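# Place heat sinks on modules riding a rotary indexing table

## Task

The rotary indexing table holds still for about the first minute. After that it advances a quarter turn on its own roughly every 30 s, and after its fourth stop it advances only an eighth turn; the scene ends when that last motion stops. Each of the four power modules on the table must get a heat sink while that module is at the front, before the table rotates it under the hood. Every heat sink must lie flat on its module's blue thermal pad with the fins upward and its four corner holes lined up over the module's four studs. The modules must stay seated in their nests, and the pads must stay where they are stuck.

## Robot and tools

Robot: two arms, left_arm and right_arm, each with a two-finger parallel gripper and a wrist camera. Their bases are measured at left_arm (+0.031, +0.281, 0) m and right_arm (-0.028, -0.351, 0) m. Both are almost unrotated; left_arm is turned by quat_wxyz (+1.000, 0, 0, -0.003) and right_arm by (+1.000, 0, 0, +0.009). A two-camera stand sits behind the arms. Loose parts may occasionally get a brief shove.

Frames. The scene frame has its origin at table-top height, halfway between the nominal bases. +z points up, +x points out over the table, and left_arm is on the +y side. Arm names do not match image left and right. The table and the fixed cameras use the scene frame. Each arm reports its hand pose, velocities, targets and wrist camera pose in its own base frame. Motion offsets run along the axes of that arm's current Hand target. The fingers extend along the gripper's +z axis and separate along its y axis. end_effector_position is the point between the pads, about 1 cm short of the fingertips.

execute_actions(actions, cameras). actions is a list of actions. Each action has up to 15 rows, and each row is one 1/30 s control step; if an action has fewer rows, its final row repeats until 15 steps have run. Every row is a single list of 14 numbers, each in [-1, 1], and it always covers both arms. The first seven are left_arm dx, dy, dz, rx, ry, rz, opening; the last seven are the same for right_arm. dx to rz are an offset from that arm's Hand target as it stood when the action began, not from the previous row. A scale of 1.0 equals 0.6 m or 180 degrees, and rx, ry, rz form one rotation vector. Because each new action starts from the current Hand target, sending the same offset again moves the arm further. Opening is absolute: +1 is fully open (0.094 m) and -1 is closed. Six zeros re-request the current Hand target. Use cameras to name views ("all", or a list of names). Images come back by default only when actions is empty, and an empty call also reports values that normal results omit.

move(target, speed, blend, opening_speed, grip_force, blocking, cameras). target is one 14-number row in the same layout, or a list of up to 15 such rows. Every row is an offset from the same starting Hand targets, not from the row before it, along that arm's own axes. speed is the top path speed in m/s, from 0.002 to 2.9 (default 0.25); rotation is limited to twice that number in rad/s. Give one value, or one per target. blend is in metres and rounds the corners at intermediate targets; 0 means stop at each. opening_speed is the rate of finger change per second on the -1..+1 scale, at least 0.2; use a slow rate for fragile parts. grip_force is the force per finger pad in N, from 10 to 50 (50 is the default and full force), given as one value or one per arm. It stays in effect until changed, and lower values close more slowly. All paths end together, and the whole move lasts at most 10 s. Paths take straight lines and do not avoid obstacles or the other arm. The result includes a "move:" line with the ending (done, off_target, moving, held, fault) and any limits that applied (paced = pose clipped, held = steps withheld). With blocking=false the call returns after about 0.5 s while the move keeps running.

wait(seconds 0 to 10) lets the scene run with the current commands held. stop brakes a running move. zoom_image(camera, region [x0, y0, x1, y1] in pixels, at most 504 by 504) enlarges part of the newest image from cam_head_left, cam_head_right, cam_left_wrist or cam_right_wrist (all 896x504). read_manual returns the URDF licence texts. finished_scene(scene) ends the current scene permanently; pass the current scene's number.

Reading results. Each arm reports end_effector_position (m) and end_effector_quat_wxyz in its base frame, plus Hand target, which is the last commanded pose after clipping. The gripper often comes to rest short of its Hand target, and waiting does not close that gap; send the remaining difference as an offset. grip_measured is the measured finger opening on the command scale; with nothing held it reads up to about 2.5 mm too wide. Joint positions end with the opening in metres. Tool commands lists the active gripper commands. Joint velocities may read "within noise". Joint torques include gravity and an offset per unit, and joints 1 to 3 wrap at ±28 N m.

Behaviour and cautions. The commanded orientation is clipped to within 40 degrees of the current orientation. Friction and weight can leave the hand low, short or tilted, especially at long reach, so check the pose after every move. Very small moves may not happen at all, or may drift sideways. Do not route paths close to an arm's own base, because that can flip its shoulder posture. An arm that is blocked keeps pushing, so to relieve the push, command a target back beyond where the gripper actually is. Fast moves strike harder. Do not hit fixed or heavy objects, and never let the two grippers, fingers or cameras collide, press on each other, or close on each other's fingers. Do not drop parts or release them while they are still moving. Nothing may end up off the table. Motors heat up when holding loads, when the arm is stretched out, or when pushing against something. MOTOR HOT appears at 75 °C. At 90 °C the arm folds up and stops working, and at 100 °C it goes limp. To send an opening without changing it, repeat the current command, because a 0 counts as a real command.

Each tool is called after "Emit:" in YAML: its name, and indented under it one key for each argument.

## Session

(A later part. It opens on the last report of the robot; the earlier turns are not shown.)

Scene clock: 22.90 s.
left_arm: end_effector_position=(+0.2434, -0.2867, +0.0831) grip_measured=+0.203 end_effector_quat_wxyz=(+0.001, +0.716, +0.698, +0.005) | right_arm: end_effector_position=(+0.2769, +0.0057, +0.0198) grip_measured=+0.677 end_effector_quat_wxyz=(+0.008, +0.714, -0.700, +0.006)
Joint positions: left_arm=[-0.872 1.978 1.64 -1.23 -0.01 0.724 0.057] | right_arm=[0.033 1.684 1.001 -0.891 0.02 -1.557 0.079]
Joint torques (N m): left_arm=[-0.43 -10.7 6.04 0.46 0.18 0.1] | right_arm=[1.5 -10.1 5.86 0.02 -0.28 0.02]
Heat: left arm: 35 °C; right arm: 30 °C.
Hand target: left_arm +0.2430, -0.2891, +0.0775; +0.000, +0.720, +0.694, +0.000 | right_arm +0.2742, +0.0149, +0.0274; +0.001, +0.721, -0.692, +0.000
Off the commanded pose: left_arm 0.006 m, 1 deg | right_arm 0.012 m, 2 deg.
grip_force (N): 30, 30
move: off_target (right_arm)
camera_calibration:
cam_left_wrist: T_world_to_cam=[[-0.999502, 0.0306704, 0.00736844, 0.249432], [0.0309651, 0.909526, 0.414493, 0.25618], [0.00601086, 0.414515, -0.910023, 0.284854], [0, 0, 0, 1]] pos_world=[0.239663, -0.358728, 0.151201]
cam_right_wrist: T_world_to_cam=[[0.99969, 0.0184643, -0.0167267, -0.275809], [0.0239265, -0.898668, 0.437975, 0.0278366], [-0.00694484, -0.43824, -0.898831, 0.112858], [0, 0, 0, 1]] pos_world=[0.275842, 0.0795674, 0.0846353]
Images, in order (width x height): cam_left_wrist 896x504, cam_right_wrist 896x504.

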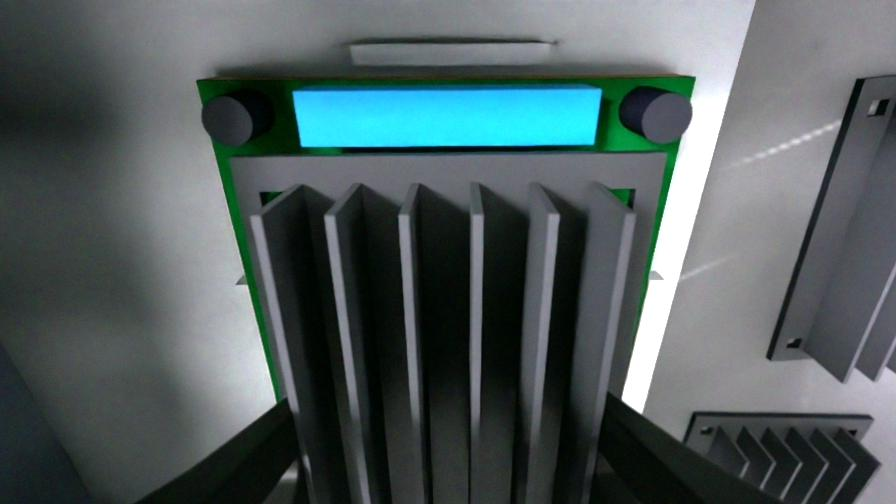

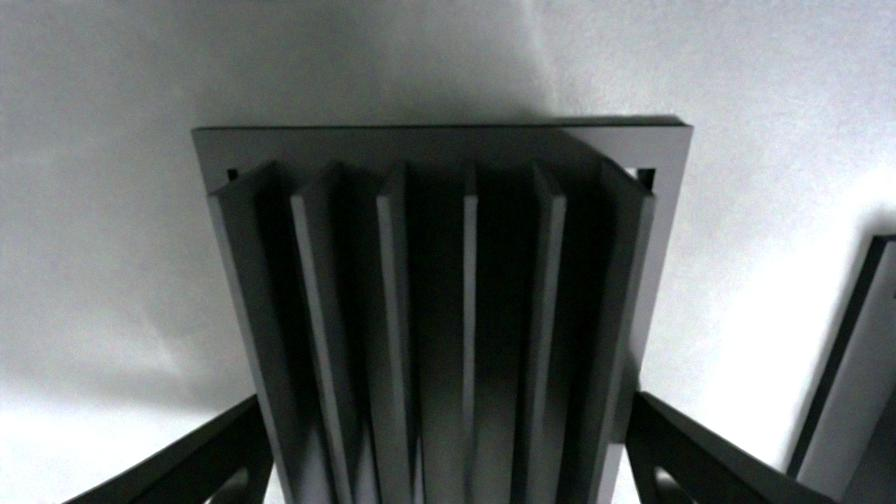

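Emit:
move:
  target: [0,0,0.010,0,0,0,0.05,0,0,-0.015,0,0,0,0.68]
  speed: 0.06
  cameras: ["all"]

Emit:
zoom_image:
  camera: "cam_left_wrist"
  region: [220, 170, 320, 230]

Emit:
zoom_image:
  camera: "cam_left_wrist"
  region: [580, 170, 680, 230]

Emit:
zoom_image:
  camera: "cam_head_left"
  region: [280, 280, 430, 400]

Scene clock: 24.37 s.
left_arm: end_effector_position=(+0.2432, -0.2865, +0.0803) grip_measured=+0.203 end_effector_quat_wxyz=(+0.001, +0.716, +0.698, +0.005) | right_arm: end_effector_position=(+0.2727, +0.0057, +0.0222) grip_measured=+0.677 end_effector_quat_wxyz=(+0.012, +0.714, -0.700, +0.003)
Joint positions: left_arm=[-0.872 1.978 1.628 -1.219 -0.01 0.724 0.057] | right_arm=[0.034 1.675 1.001 -0.911 0.021 -1.556 0.079]
Joint torques (N m): left_arm=[-0.4 -10.5 5.11 0.56 0.18 0.09] | right_arm=[1.5 -10.59 7.66 -0.13 -0.31 0.03]
Heat: left arm: 35 °C; right arm: 30 °C.
Hand target: left_arm +0.2430, -0.2891, +0.0715; +0.000, +0.720, +0.694, +0.000 | right_arm +0.2742, +0.0149, +0.0365; +0.001, +0.721, -0.693, +0.000
Off the commanded pose: left_arm 0.009 m, 1 deg | right_arm 0.017 m, 2 deg.
grip_force (N): 30, 30
move: off_target (right_arm)
camera_calibration:
cam_left_wrist: T_world_to_cam=[[-0.999502, 0.0306704, 0.00736844, 0.249247], [0.0309651, 0.909526, 0.414493, 0.257206], [0.00601086, 0.414515, -0.910023, 0.282133], [0, 0, 0, 1]] pos_world=[0.239463, -0.358528, 0.148301]
cam_right_wrist: T_world_to_cam=[[0.999451, 0.0181018, -0.0277569, -0.271326], [0.0284513, -0.898182, 0.438702, 0.0255706], [-0.0169895, -0.43925, -0.898204, 0.117678], [0, 0, 0, 1]] pos_world=[0.272449, 0.0795686, 0.0869499]

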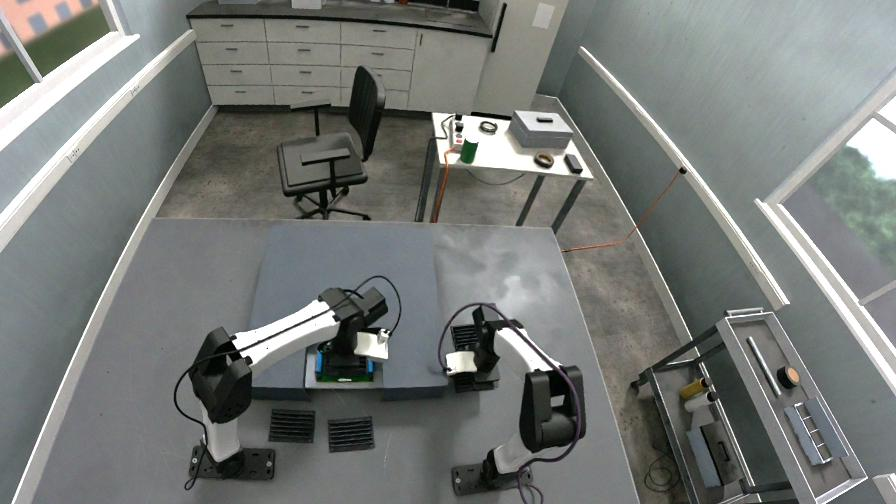

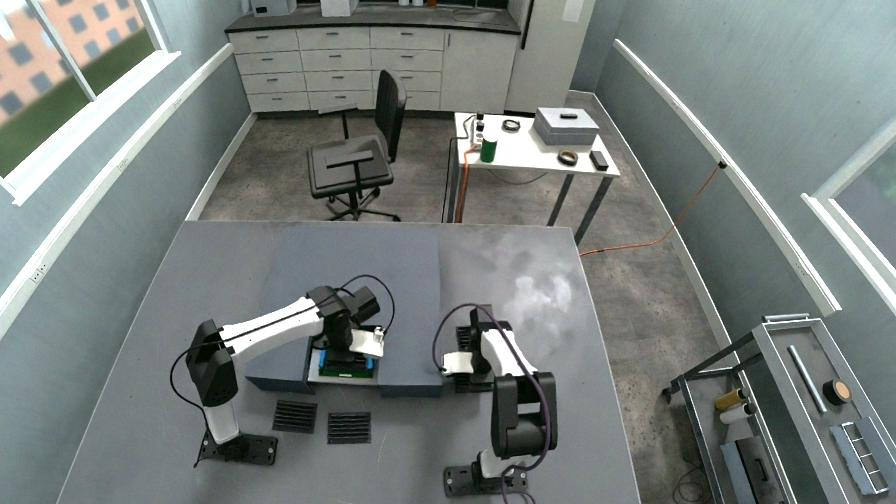

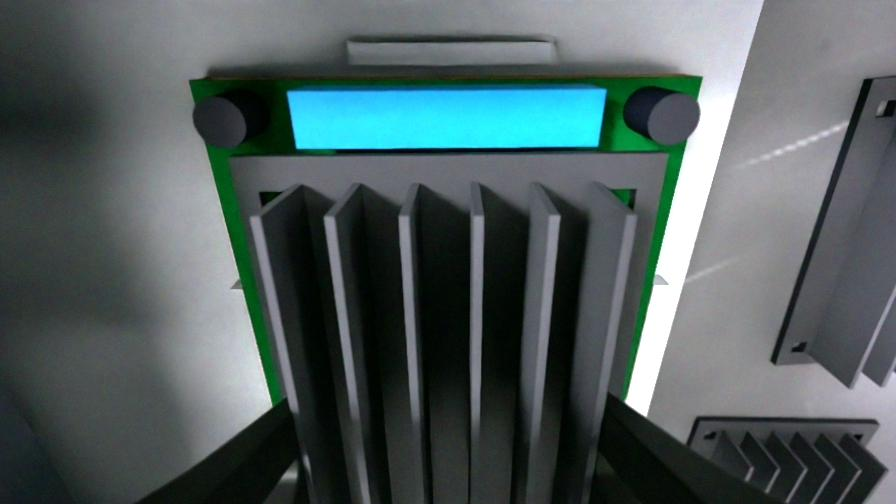

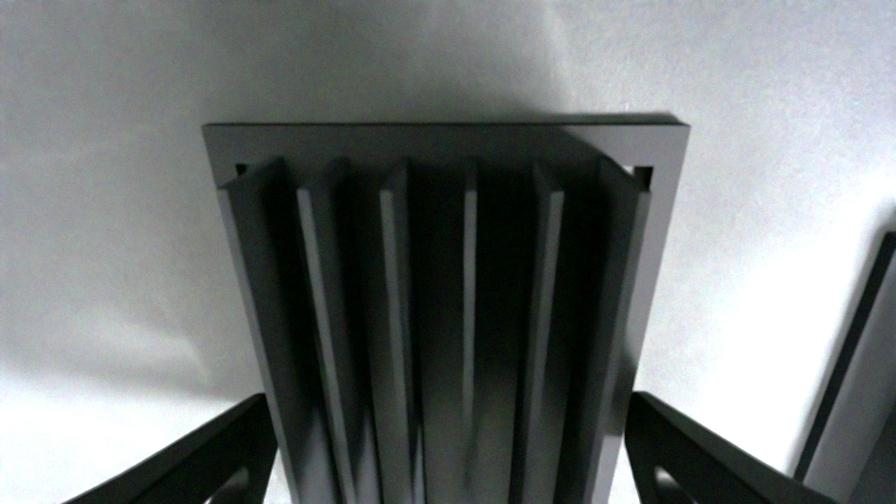

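Scaled by 5.040 from the camera's 896x504 image, which has a finer 1280x720 frame.

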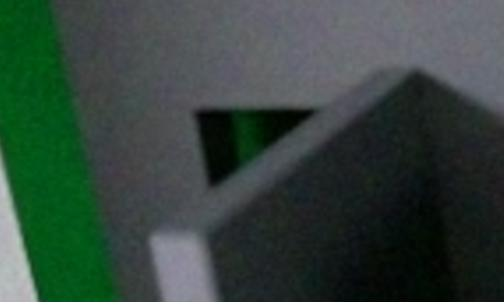

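Scaled by 5.040 from the camera's 896x504 image, which has a finer 1280x720 frame.

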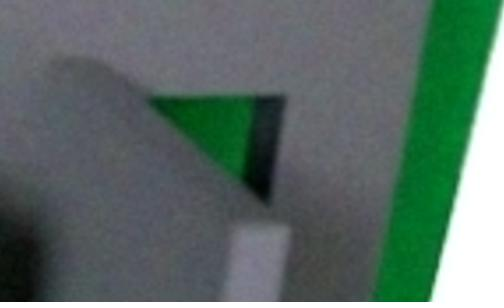

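Scaled by 3.360 from the camera's 896x504 image, which has a finer 1280x720 frame.

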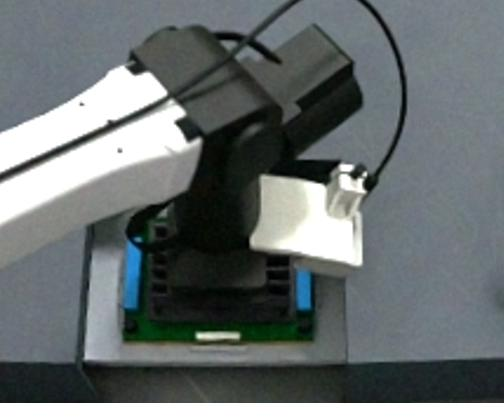

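Emit:
zoom_image:
  camera: "cam_left_wrist"
  region: [255, 188, 295, 212]

Emit:
zoom_image:
  camera: "cam_left_wrist"
  region: [605, 186, 645, 210]

Emit:
zoom_image:
  camera: "cam_head_left"
  region: [310, 345, 380, 387]

Emit:
zoom_image:
  camera: "cam_right_wrist"
  region: [200, 300, 704, 504]

Scaled by 12.600 from the camera's 896x504 image, which has a finer 1280x720 frame.

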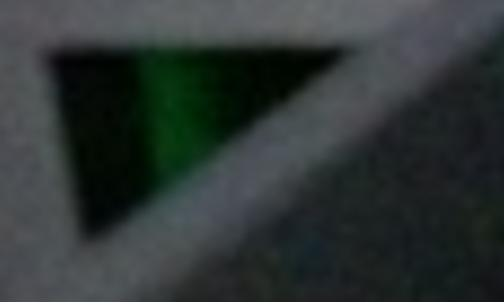

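Scaled by 12.600 from the camera's 896x504 image, which has a finer 1280x720 frame.

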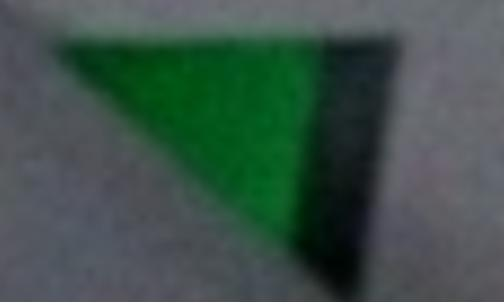

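Scaled by 7.200 from the camera's 896x504 image, which has a finer 1280x720 frame.

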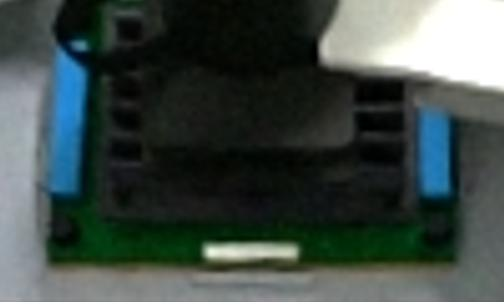

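Scaled by 1.000.

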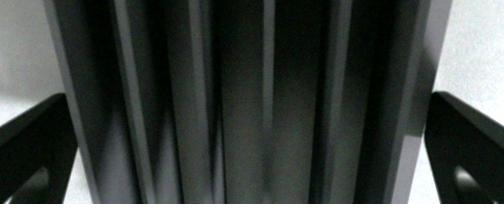

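Emit:
move:
  target:
    - [0,0,-0.007,0,0,0,0.05,0,0,-0.02,0,0,0,0.68]
    - [-0.0037,0,-0.005,0,0,0,0.05,0,0,-0.02,0,0,0,0.68]
    - [-0.0037,0,0.005,0,0,0,0.05,0,0,-0.02,0,0,0,0.68]
  speed: 0.06
  cameras: ["cam_left_wrist","cam_right_wrist"]

Emit:
zoom_image:
  camera: "cam_left_wrist"
  region: [255, 188, 295, 212]

Emit:
zoom_image:
  camera: "cam_left_wrist"
  region: [605, 186, 645, 210]

Scene clock: 27.13 s.
left_arm: end_effector_position=(+0.2431, -0.2864, +0.0797) grip_measured=+0.203 end_effector_quat_wxyz=(+0.001, +0.716, +0.698, +0.005) | right_arm: end_effector_position=(+0.2667, +0.0055, +0.0350) grip_measured=+0.677 end_effector_quat_wxyz=(+0.022, +0.714, -0.699, -0.006)
Joint positions: left_arm=[-0.872 1.978 1.626 -1.217 -0.01 0.724 0.057] | right_arm=[0.035 1.656 1.035 -0.99 0.022 -1.556 0.079]
Joint torques (N m): left_arm=[-0.68 -9.66 5.31 0.64 0.19 0.06] | right_arm=[1.4 -10.28 7.75 0.07 -0.33 0.02]
Heat: left arm: 35 °C; right arm: 30 °C.
Hand target: left_arm +0.2429, -0.2913, +0.0685; +0.000, +0.720, +0.694, +0.000 | right_arm +0.2743, +0.0149, +0.0485; +0.001, +0.721, -0.692, +0.001
Off the commanded pose: left_arm 0.012 m, 1 deg | right_arm 0.018 m, 3 deg.
grip_force (N): 30, 30
move: off_target (left_arm, right_arm)
camera_calibration:
cam_left_wrist: T_world_to_cam=[[-0.999502, 0.0306704, 0.00736844, 0.249151], [0.0309651, 0.909526, 0.414493, 0.257458], [0.00601086, 0.414515, -0.910023, 0.281588], [0, 0, 0, 1]] pos_world=[0.239363, -0.358528, 0.147701]
cam_right_wrist: T_world_to_cam=[[0.998376, 0.0191155, -0.053674, -0.263706], [0.0408325, -0.89705, 0.440039, 0.0166145], [-0.0397367, -0.441516, -0.896373, 0.135043], [0, 0, 0, 1]] pos_world=[0.267966, 0.0795688, 0.099584]
Images, in order (width x height): cam_left_wrist 896x504, cam_right_wrist 896x504.

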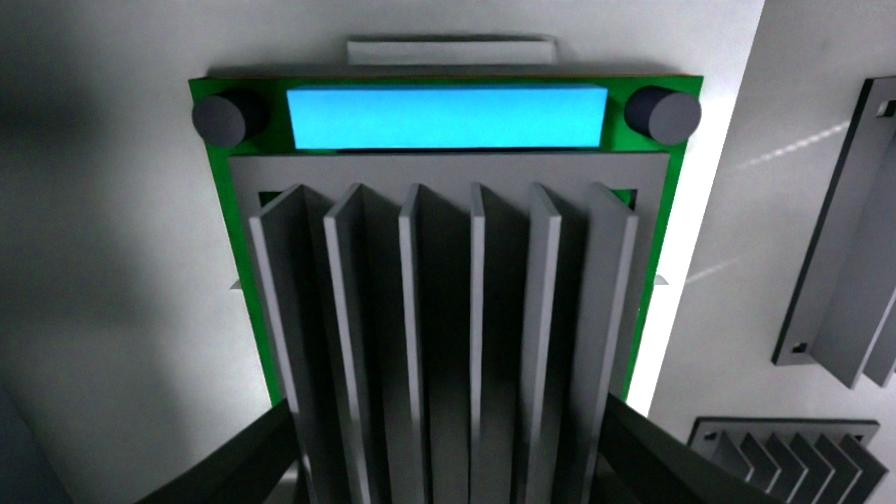

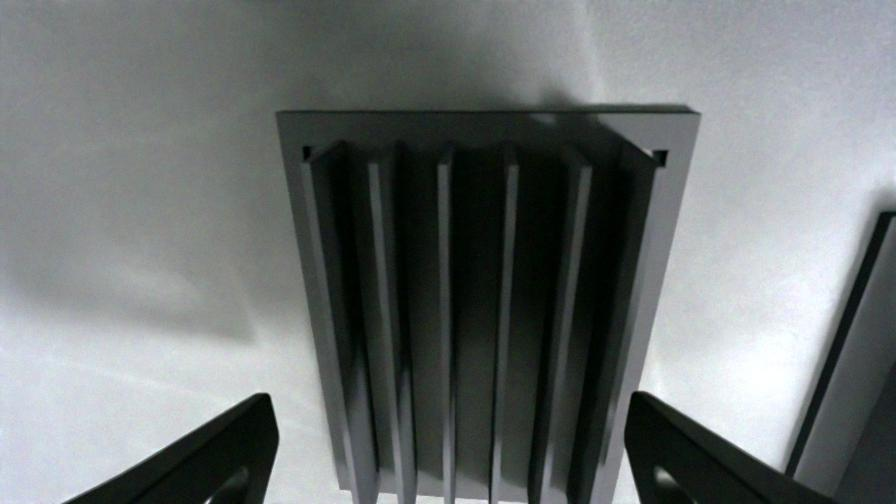

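Scaled by 12.600 from the camera's 896x504 image, which has a finer 1280x720 frame.

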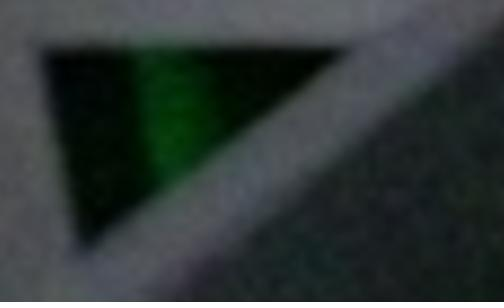

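Scaled by 12.600 from the camera's 896x504 image, which has a finer 1280x720 frame.

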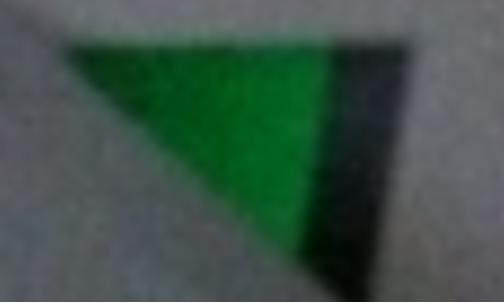

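Emit:
move:
  target:
    - [0,0,-0.03,0,0,0,0.05,0,0.0122,-0.02,0,0,0,0.68]
    - [-0.0,0,-0.005,0,0,0,0.05,0,0.0122,-0.02,0,0,0,0.68]
  speed: 0.06
  cameras: ["cam_left_wrist","cam_right_wrist"]

Emit:
zoom_image:
  camera: "cam_left_wrist"
  region: [255, 188, 295, 212]

Emit:
zoom_image:
  camera: "cam_left_wrist"
  region: [605, 186, 645, 210]

Scene clock: 28.77 s.
left_arm: end_effector_position=(+0.2439, -0.2874, +0.0802) grip_measured=+0.203 end_effector_quat_wxyz=(+0.002, +0.716, +0.698, +0.005) | right_arm: end_effector_position=(+0.2594, +0.0054, +0.0473) grip_measured=+0.677 end_effector_quat_wxyz=(+0.023, +0.715, -0.699, -0.006)
Joint positions: left_arm=[-0.872 1.98 1.631 -1.217 -0.01 0.724 0.057] | right_arm=[0.036 1.613 1.041 -1.04 0.022 -1.556 0.079]
Joint torques (N m): left_arm=[-0.91 -10.09 5.72 0.53 0.13 0.06] | right_arm=[1.43 -9.81 7.88 0.07 -0.32 0.02]
Motor temperatures (°C): left_arm=[26 36 34 25 22 26 27] | right_arm=[26 30 31 24 23 23 23]
Heat: left arm: 36 °C; right arm: 31 °C.
Hand target: left_arm +0.2429, -0.2913, +0.0715; +0.000, +0.720, +0.694, +0.000 | right_arm +0.2670, +0.0146, +0.0605; +0.001, +0.721, -0.692, +0.001
Off the commanded pose: left_arm 0.010 m, 1 deg | right_arm 0.018 m, 3 deg.
grip_force (N): 30, 30
move: off_target (right_arm)
camera_calibration:
cam_left_wrist: T_world_to_cam=[[-0.999511, 0.0307206, 0.00579575, 0.250119], [0.0303709, 0.910212, 0.413028, 0.258476], [0.00741307, 0.413002, -0.9107, 0.281769], [0, 0, 0, 1]] pos_world=[0.240057, -0.359323, 0.1484]
cam_right_wrist: T_world_to_cam=[[0.998298, 0.0198947, -0.0548232, -0.25577], [0.0420388, -0.897022, 0.439982, 0.0110944], [-0.0404243, -0.441538, -0.896332, 0.145916], [0, 0, 0, 1]] pos_world=[0.260766, 0.0794677, 0.111886]
Images, in order (width x height): cam_left_wrist 896x504, cam_right_wrist 896x504.

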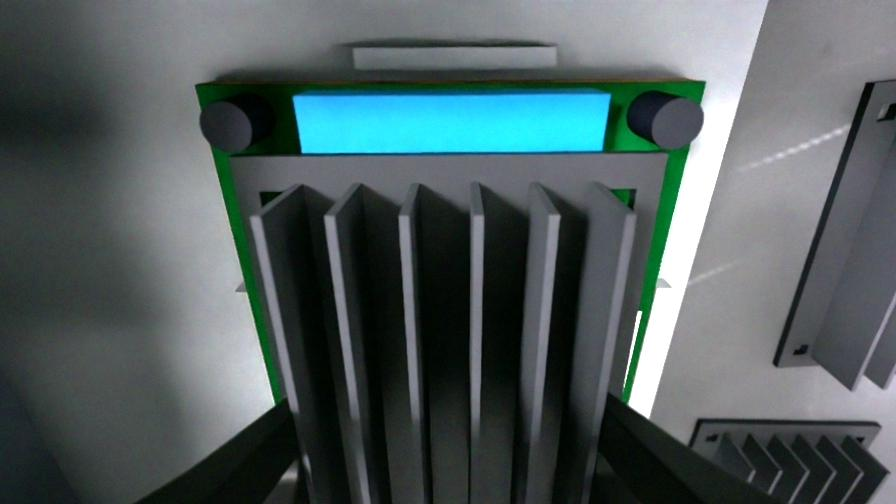

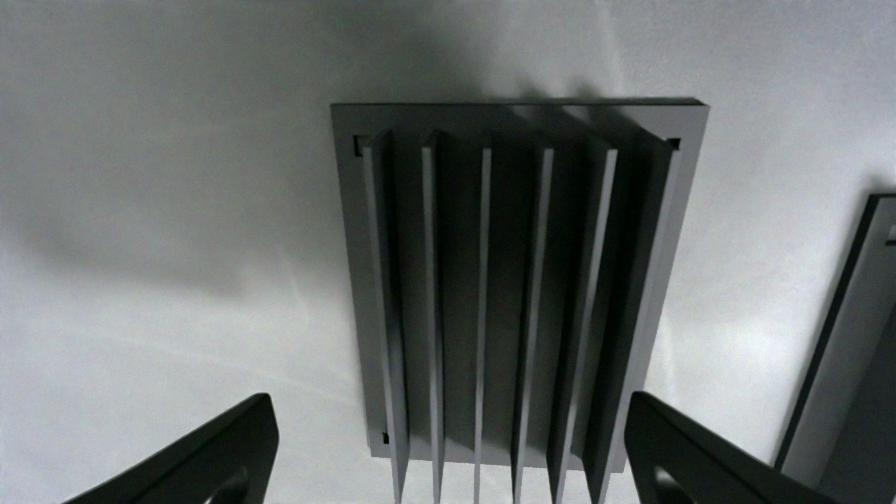

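Scaled by 12.600 from the camera's 896x504 image, which has a finer 1280x720 frame.

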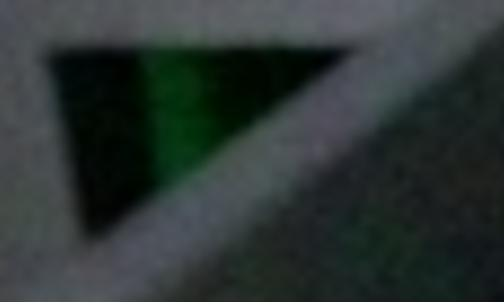

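Scaled by 12.600 from the camera's 896x504 image, which has a finer 1280x720 frame.

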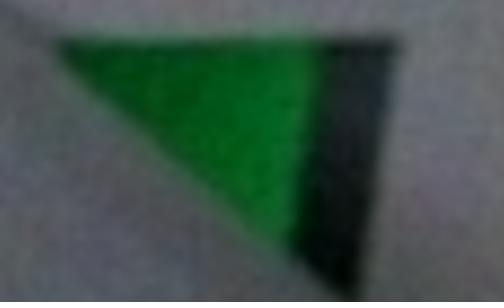

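Emit:
move:
  target:
    - [0.0,0.00,-0.012,0,0,0,0.05,0,0,0,0,0,0,0.68]
    - [-0.0045,-0.0012,-0.012,0,0,0,0.05,0,0,0,0,0,0,0.68]
    - [-0.0045,-0.0012,0.002,0,0,0,0.05,0,0,0,0,0,0,0.68]
  speed: 0.06
  cameras: ["cam_left_wrist","cam_right_wrist"]

Emit:
zoom_image:
  camera: "cam_left_wrist"
  region: [255, 188, 295, 212]

Emit:
zoom_image:
  camera: "cam_left_wrist"
  region: [605, 186, 645, 210]

Scene clock: 30.30 s.
left_arm: end_effector_position=(+0.2434, -0.2878, +0.0802) grip_measured=+0.203 end_effector_quat_wxyz=(+0.003, +0.716, +0.698, +0.005) | right_arm: end_effector_position=(+0.2594, +0.0054, +0.0473) grip_measured=+0.677 end_effector_quat_wxyz=(+0.023, +0.715, -0.699, -0.006)
Joint positions: left_arm=[-0.874 1.98 1.631 -1.217 -0.01 0.724 0.057] | right_arm=[0.036 1.613 1.041 -1.04 0.022 -1.556 0.079]
Joint torques (N m): left_arm=[-1.05 -9.46 6.13 0.55 0.18 -0.03] | right_arm=[1.32 -9.83 7.88 0.07 -0.31 0.04]
Heat: left arm: 36 °C; right arm: 31 °C.
Hand target: left_arm +0.2421, -0.2939, +0.0703; +0.000, +0.720, +0.694, +0.000 | right_arm +0.2670, +0.0146, +0.0605; +0.001, +0.721, -0.692, +0.001
Off the commanded pose: left_arm 0.012 m, 1 deg | right_arm 0.018 m, 3 deg.
grip_force (N): 30, 30
move: off_target (left_arm, right_arm)
camera_calibration:
cam_left_wrist: T_world_to_cam=[[-0.999452, 0.0325987, 0.00577412, 0.250094], [0.0320729, 0.910183, 0.412963, 0.25845], [0.00820655, 0.412922, -0.910729, 0.281724], [0, 0, 0, 1]] pos_world=[0.239356, -0.35972, 0.1484]
cam_right_wrist: T_world_to_cam=[[0.998298, 0.0198947, -0.0548232, -0.25577], [0.0420388, -0.897022, 0.439982, 0.0110944], [-0.0404243, -0.441538, -0.896332, 0.145916], [0, 0, 0, 1]] pos_world=[0.260766, 0.0794677, 0.111886]
Images, in order (width x height): cam_left_wrist 896x504, cam_right_wrist 896x504.

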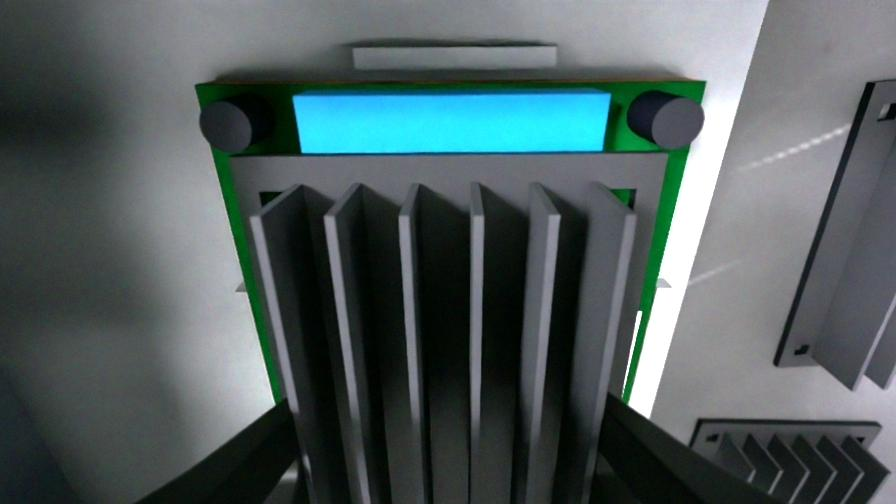

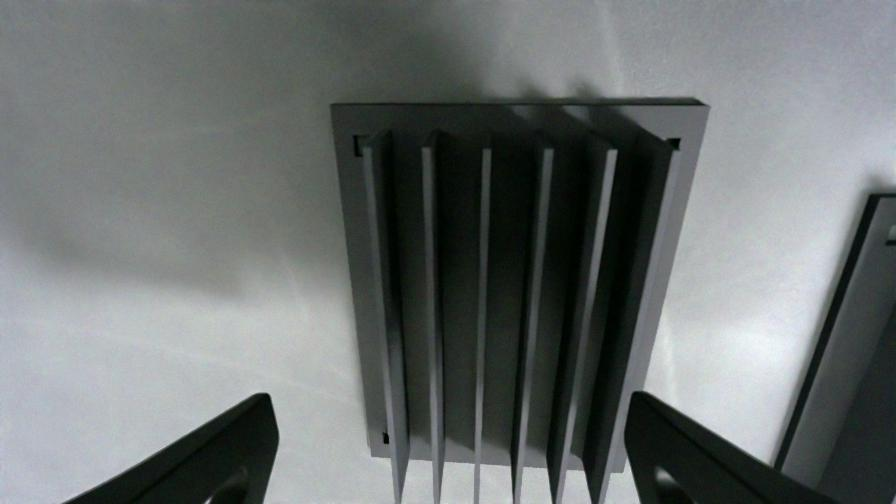

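Scaled by 12.600 from the camera's 896x504 image, which has a finer 1280x720 frame.

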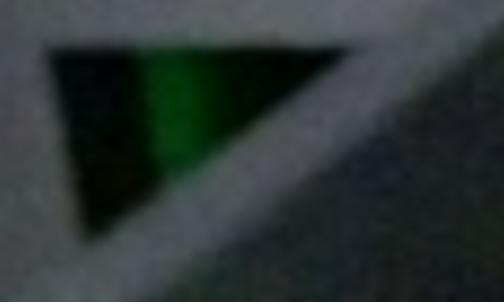

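Scaled by 12.600 from the camera's 896x504 image, which has a finer 1280x720 frame.

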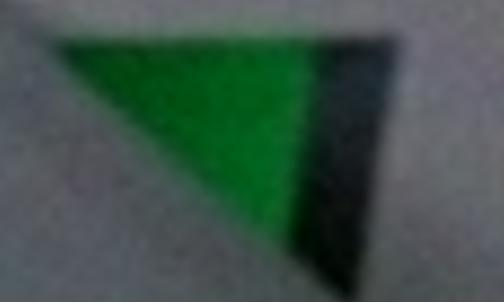

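Emit:
move:
  target: [0,0,0.015,0,0,0,0.05,0.003,-0.0187,-0.02,0,0,0,0.68]
  speed: 0.06
  cameras: ["cam_left_wrist","cam_right_wrist"]

Emit:
zoom_image:
  camera: "cam_left_wrist"
  region: [255, 188, 295, 212]

Emit:
zoom_image:
  camera: "cam_left_wrist"
  region: [605, 186, 645, 210]

Scene clock: 31.60 s.
left_arm: end_effector_position=(+0.2432, -0.2873, +0.0773) grip_measured=+0.202 end_effector_quat_wxyz=(+0.002, +0.716, +0.698, +0.006) | right_arm: end_effector_position=(+0.2731, +0.0093, +0.0674) grip_measured=+0.677 end_effector_quat_wxyz=(+0.009, +0.717, -0.697, +0.002)
Joint positions: left_arm=[-0.874 1.98 1.62 -1.207 -0.012 0.724 0.056] | right_arm=[0.044 1.613 1.125 -1.093 0.015 -1.556 0.079]
Joint torques (N m): left_arm=[-1.03 -8.98 4.41 0.78 0.2 -0.02] | right_arm=[0.24 -6.98 7.94 0.12 -0.25 -0.04]
Heat: left arm: 36 °C; right arm: 31 °C.
Hand target: left_arm +0.2421, -0.2940, +0.0614; +0.000, +0.720, +0.694, +0.000 | right_arm +0.2782, +0.0133, +0.0725; +0.001, +0.721, -0.692, +0.000
Off the commanded pose: left_arm 0.017 m, 1 deg | right_arm 0.008 m, 1 deg.
grip_force (N): 30, 30
move: off_target (left_arm)
camera_calibration:
cam_left_wrist: T_world_to_cam=[[-0.999456, 0.0325684, 0.0051582, 0.250076], [0.0317763, 0.9095, 0.414487, 0.258938], [0.00880782, 0.414426, -0.91004, 0.279124], [0, 0, 0, 1]] pos_world=[0.239253, -0.359325, 0.145398]
cam_right_wrist: T_world_to_cam=[[0.999326, 0.0280703, -0.0236381, -0.270853], [0.0355518, -0.900226, 0.433969, 0.00739998], [-0.00909798, -0.434517, -0.900618, 0.157847], [0, 0, 0, 1]] pos_world=[0.271844, 0.0828518, 0.132546]
Images, in order (width x height): cam_left_wrist 896x504, cam_right_wrist 896x504.

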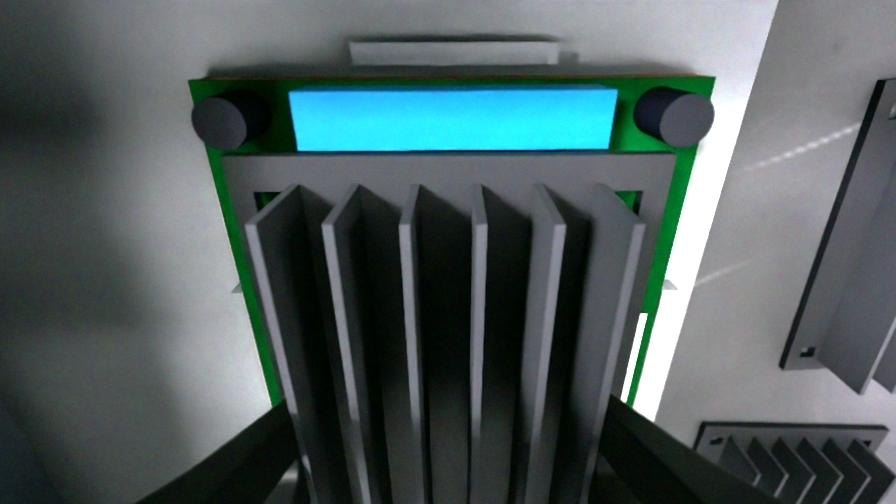

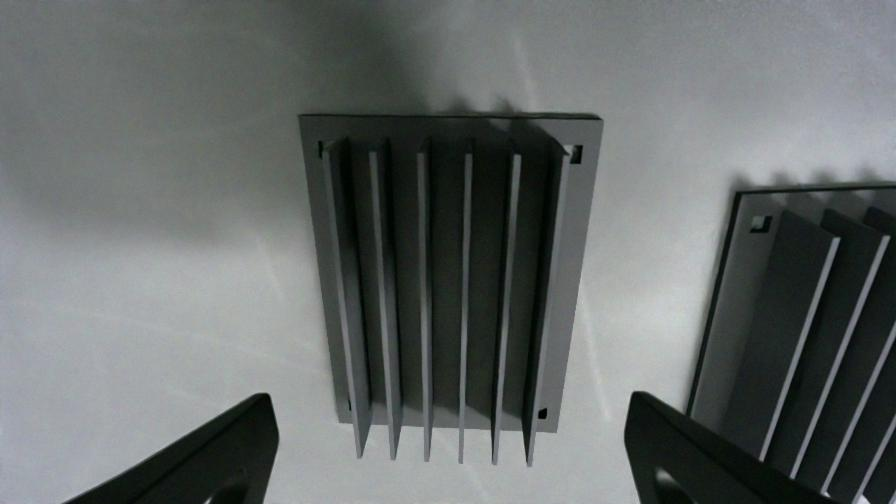

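Scaled by 12.600 from the camera's 896x504 image, which has a finer 1280x720 frame.

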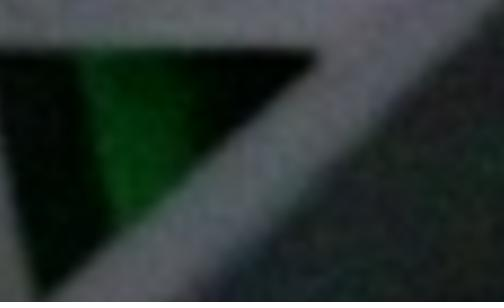

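Scaled by 12.600 from the camera's 896x504 image, which has a finer 1280x720 frame.

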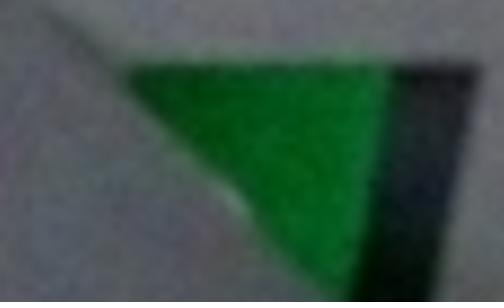

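Emit:
move:
  target:
    - [0,0,-0.047,0,0,0,0.05,0,0,0,0,0,0,0.68]
    - [0.008,0.0,-0.047,0,0,0,0.05,0,0,0,0,0,0,0.68]
  speed: 0.08
  cameras: ["cam_left_wrist"]

Scene clock: 33.33 s.
left_arm: end_effector_position=(+0.2431, -0.2871, +0.0848) grip_measured=+0.202 end_effector_quat_wxyz=(-0.001, +0.716, +0.698, +0.006) | right_arm: end_effector_position=(+0.2730, +0.0093, +0.0674) grip_measured=+0.677 end_effector_quat_wxyz=(+0.009, +0.717, -0.697, +0.002)
Joint positions: left_arm=[-0.874 1.982 1.652 -1.243 -0.012 0.724 0.056] | right_arm=[0.044 1.613 1.125 -1.093 0.015 -1.556 0.079]
Joint torques (N m): left_arm=[-0.35 -11.86 8.61 0.1 0.21 0.07] | right_arm=[0.28 -6.87 7.8 0.15 -0.25 -0.03]
Heat: left arm: 36 °C; right arm: 31 °C.
Hand target: left_arm +0.2423, -0.2892, +0.0896; +0.000, +0.720, +0.694, +0.000 | right_arm +0.2783, +0.0133, +0.0725; +0.001, +0.721, -0.692, +0.000
Off the commanded pose: left_arm 0.005 m, 1 deg | right_arm 0.008 m, 1 deg.
grip_force (N): 30, 30
move: done
camera_calibration:
cam_left_wrist: T_world_to_cam=[[-0.999427, 0.0325627, 0.00928716, 0.249518], [0.0334595, 0.907572, 0.418562, 0.254379], [0.00520076, 0.418633, -0.908141, 0.28772], [0, 0, 0, 1]] pos_world=[0.239367, -0.359441, 0.152499]
Images, in order (width x height): cam_left_wrist 896x504.

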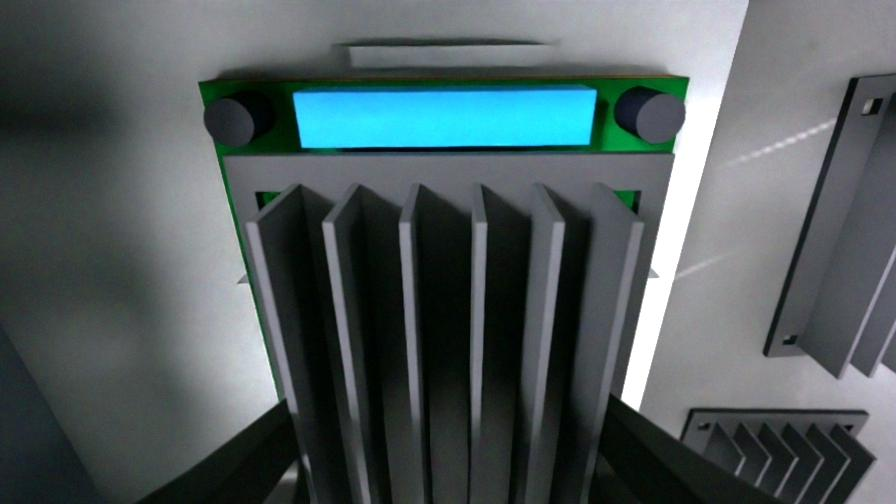

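Emit:
move:
  target:
    - [0.0092,0.001,0,0,0,0,0.05,0,0,0,0,0,0,0.68]
    - [0.0045,0.001,0.013,0,0,0,0.05,0,0,0,0,0,0,0.68]
  speed: 0.08
  cameras: ["cam_left_wrist"]

Emit:
zoom_image:
  camera: "cam_left_wrist"
  region: [250, 188, 290, 212]

Emit:
zoom_image:
  camera: "cam_left_wrist"
  region: [610, 186, 650, 210]

Scene clock: 34.83 s.
left_arm: end_effector_position=(+0.2430, -0.2843, +0.0824) grip_measured=+0.202 end_effector_quat_wxyz=(-0.005, +0.718, +0.696, +0.006) | right_arm: end_effector_position=(+0.2730, +0.0093, +0.0674) grip_measured=+0.677 end_effector_quat_wxyz=(+0.009, +0.717, -0.697, +0.002)
Joint positions: left_arm=[-0.869 1.982 1.643 -1.241 -0.012 0.732 0.056] | right_arm=[0.044 1.613 1.125 -1.093 0.015 -1.556 0.079]
Joint torques (N m): left_arm=[-0.29 -12.14 6.04 0.39 0.2 0.06] | right_arm=[0.27 -6.94 7.86 0.17 -0.23 -0.05]
Heat: left arm: 37 °C; right arm: 31 °C.
Hand target: left_arm +0.2429, -0.2865, +0.0817; +0.000, +0.720, +0.694, +0.000 | right_arm +0.2783, +0.0133, +0.0725; +0.001, +0.721, -0.692, +0.000
Off the commanded pose: left_arm 0.002 m, 1 deg | right_arm 0.008 m, 1 deg.
grip_force (N): 30, 30
move: done
camera_calibration:
cam_left_wrist: T_world_to_cam=[[-0.999235, 0.0363325, 0.0144935, 0.2499], [0.0390503, 0.904965, 0.42369, 0.250352], [0.00227765, 0.423932, -0.905691, 0.286405], [0, 0, 0, 1]] pos_world=[0.23928, -0.357056, 0.149701]
Images, in order (width x height): cam_left_wrist 896x504.

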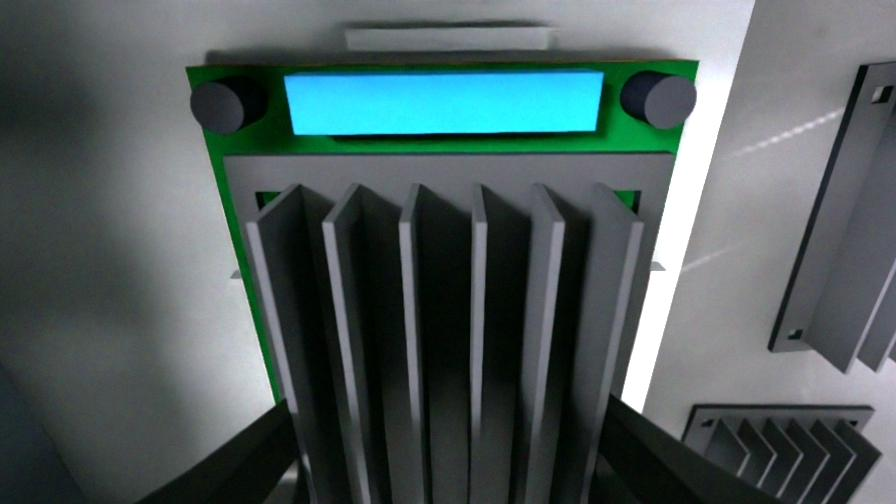

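Scaled by 12.600 from the camera's 896x504 image, which has a finer 1280x720 frame.

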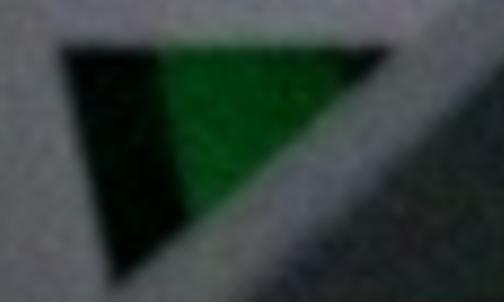

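Scaled by 12.600 from the camera's 896x504 image, which has a finer 1280x720 frame.

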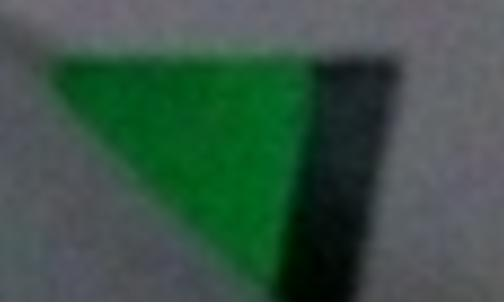

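Emit:
move:
  target:
    - [-0.001,0.0018,0,0,0,0,0.05,0,0,0,0,0,0,0.68]
    - [-0.001,0.0018,0.015,0,0,0,0.05,0,0,0,0,0,0,0.68]
  speed: 0.08
  cameras: ["cam_left_wrist"]

Emit:
zoom_image:
  camera: "cam_left_wrist"
  region: [250, 188, 290, 212]

Emit:
zoom_image:
  camera: "cam_left_wrist"
  region: [610, 186, 650, 210]

Scene clock: 36.53 s.
left_arm: end_effector_position=(+0.2430, -0.2843, +0.0766) grip_measured=+0.202 end_effector_quat_wxyz=(-0.004, +0.718, +0.696, +0.006) | right_arm: end_effector_position=(+0.2730, +0.0093, +0.0674) grip_measured=+0.677 end_effector_quat_wxyz=(+0.009, +0.717, -0.697, +0.002)
Joint positions: left_arm=[-0.869 1.982 1.619 -1.216 -0.012 0.732 0.056] | right_arm=[0.044 1.613 1.125 -1.093 0.015 -1.556 0.079]
Joint torques (N m): left_arm=[-0.03 -11.29 5.93 0.49 0.2 0.06] | right_arm=[0.28 -6.97 7.79 0.15 -0.24 -0.03]
Heat: left arm: 37 °C; right arm: 32 °C.
Hand target: left_arm +0.2440, -0.2871, +0.0727; +0.000, +0.720, +0.694, +0.000 | right_arm +0.2783, +0.0133, +0.0725; +0.001, +0.721, -0.692, +0.000
Off the commanded pose: left_arm 0.005 m, 1 deg | right_arm 0.008 m, 1 deg.
grip_force (N): 30, 30
move: done
camera_calibration:
cam_left_wrist: T_world_to_cam=[[-0.999257, 0.0363188, 0.0128649, 0.250105], [0.0383537, 0.905707, 0.422166, 0.253236], [0.00368073, 0.422346, -0.906427, 0.280359], [0, 0, 0, 1]] pos_world=[0.239175, -0.35685, 0.144]
Images, in order (width x height): cam_left_wrist 896x504.

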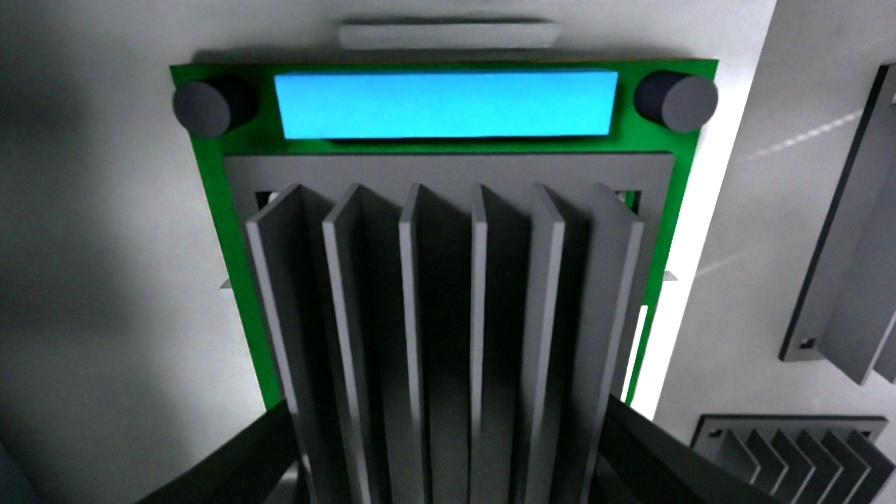

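Scaled by 12.600 from the camera's 896x504 image, which has a finer 1280x720 frame.

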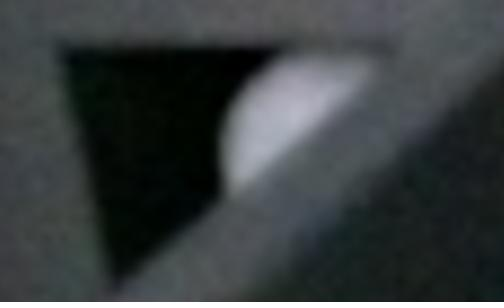

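Scaled by 12.600 from the camera's 896x504 image, which has a finer 1280x720 frame.

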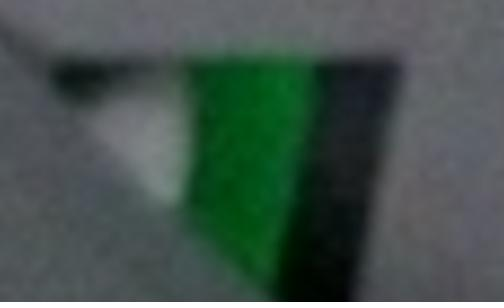

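Emit:
move:
  target: [0,0,0.013,0,0,0,0.05,0,0,0,0,0,0,0.68]
  speed: 0.08
  cameras: ["cam_left_wrist"]

Emit:
zoom_image:
  camera: "cam_left_wrist"
  region: [250, 188, 290, 212]

Emit:
zoom_image:
  camera: "cam_left_wrist"
  region: [610, 186, 650, 210]

Scene clock: 37.50 s.
left_arm: end_effector_position=(+0.2428, -0.2840, +0.0705) grip_measured=+0.202 end_effector_quat_wxyz=(-0.003, +0.718, +0.696, +0.006) | right_arm: end_effector_position=(+0.2730, +0.0093, +0.0674) grip_measured=+0.677 end_effector_quat_wxyz=(+0.009, +0.717, -0.697, +0.002)
Joint positions: left_arm=[-0.869 1.982 1.595 -1.189 -0.012 0.732 0.056] | right_arm=[0.044 1.613 1.125 -1.093 0.015 -1.556 0.079]
Joint torques (N m): left_arm=[-0.18 -10.78 5.9 0.52 0.21 0.08] | right_arm=[0.29 -6.98 7.87 0.16 -0.24 -0.04]
Heat: left arm: 37 °C; right arm: 32 °C.
Hand target: left_arm +0.2440, -0.2872, +0.0649; +0.000, +0.720, +0.694, +0.000 | right_arm +0.2783, +0.0133, +0.0725; +0.001, +0.721, -0.692, +0.000
Off the commanded pose: left_arm 0.006 m, 1 deg | right_arm 0.008 m, 1 deg.
grip_force (N): 30, 30
move: done
camera_calibration:
cam_left_wrist: T_world_to_cam=[[-0.999272, 0.0363516, 0.0116053, 0.250056], [0.0378582, 0.906311, 0.420911, 0.256012], [0.00478277, 0.421044, -0.907027, 0.274148], [0, 0, 0, 1]] pos_world=[0.238871, -0.356545, 0.138]
Images, in order (width x height): cam_left_wrist 896x504.

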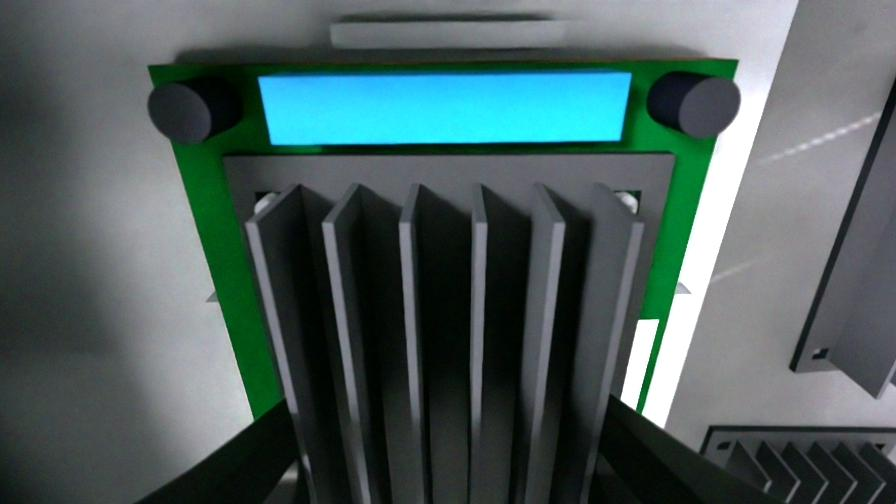

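Scaled by 12.600 from the camera's 896x504 image, which has a finer 1280x720 frame.

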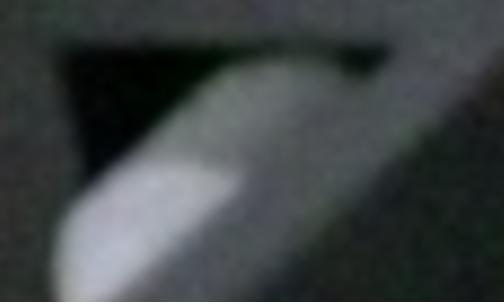

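Scaled by 12.600 from the camera's 896x504 image, which has a finer 1280x720 frame.

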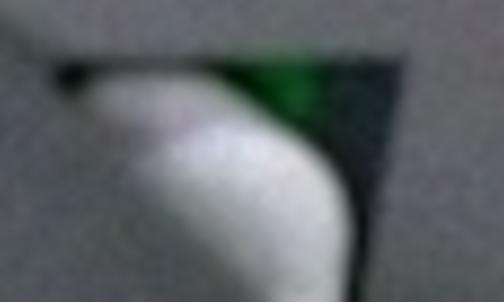

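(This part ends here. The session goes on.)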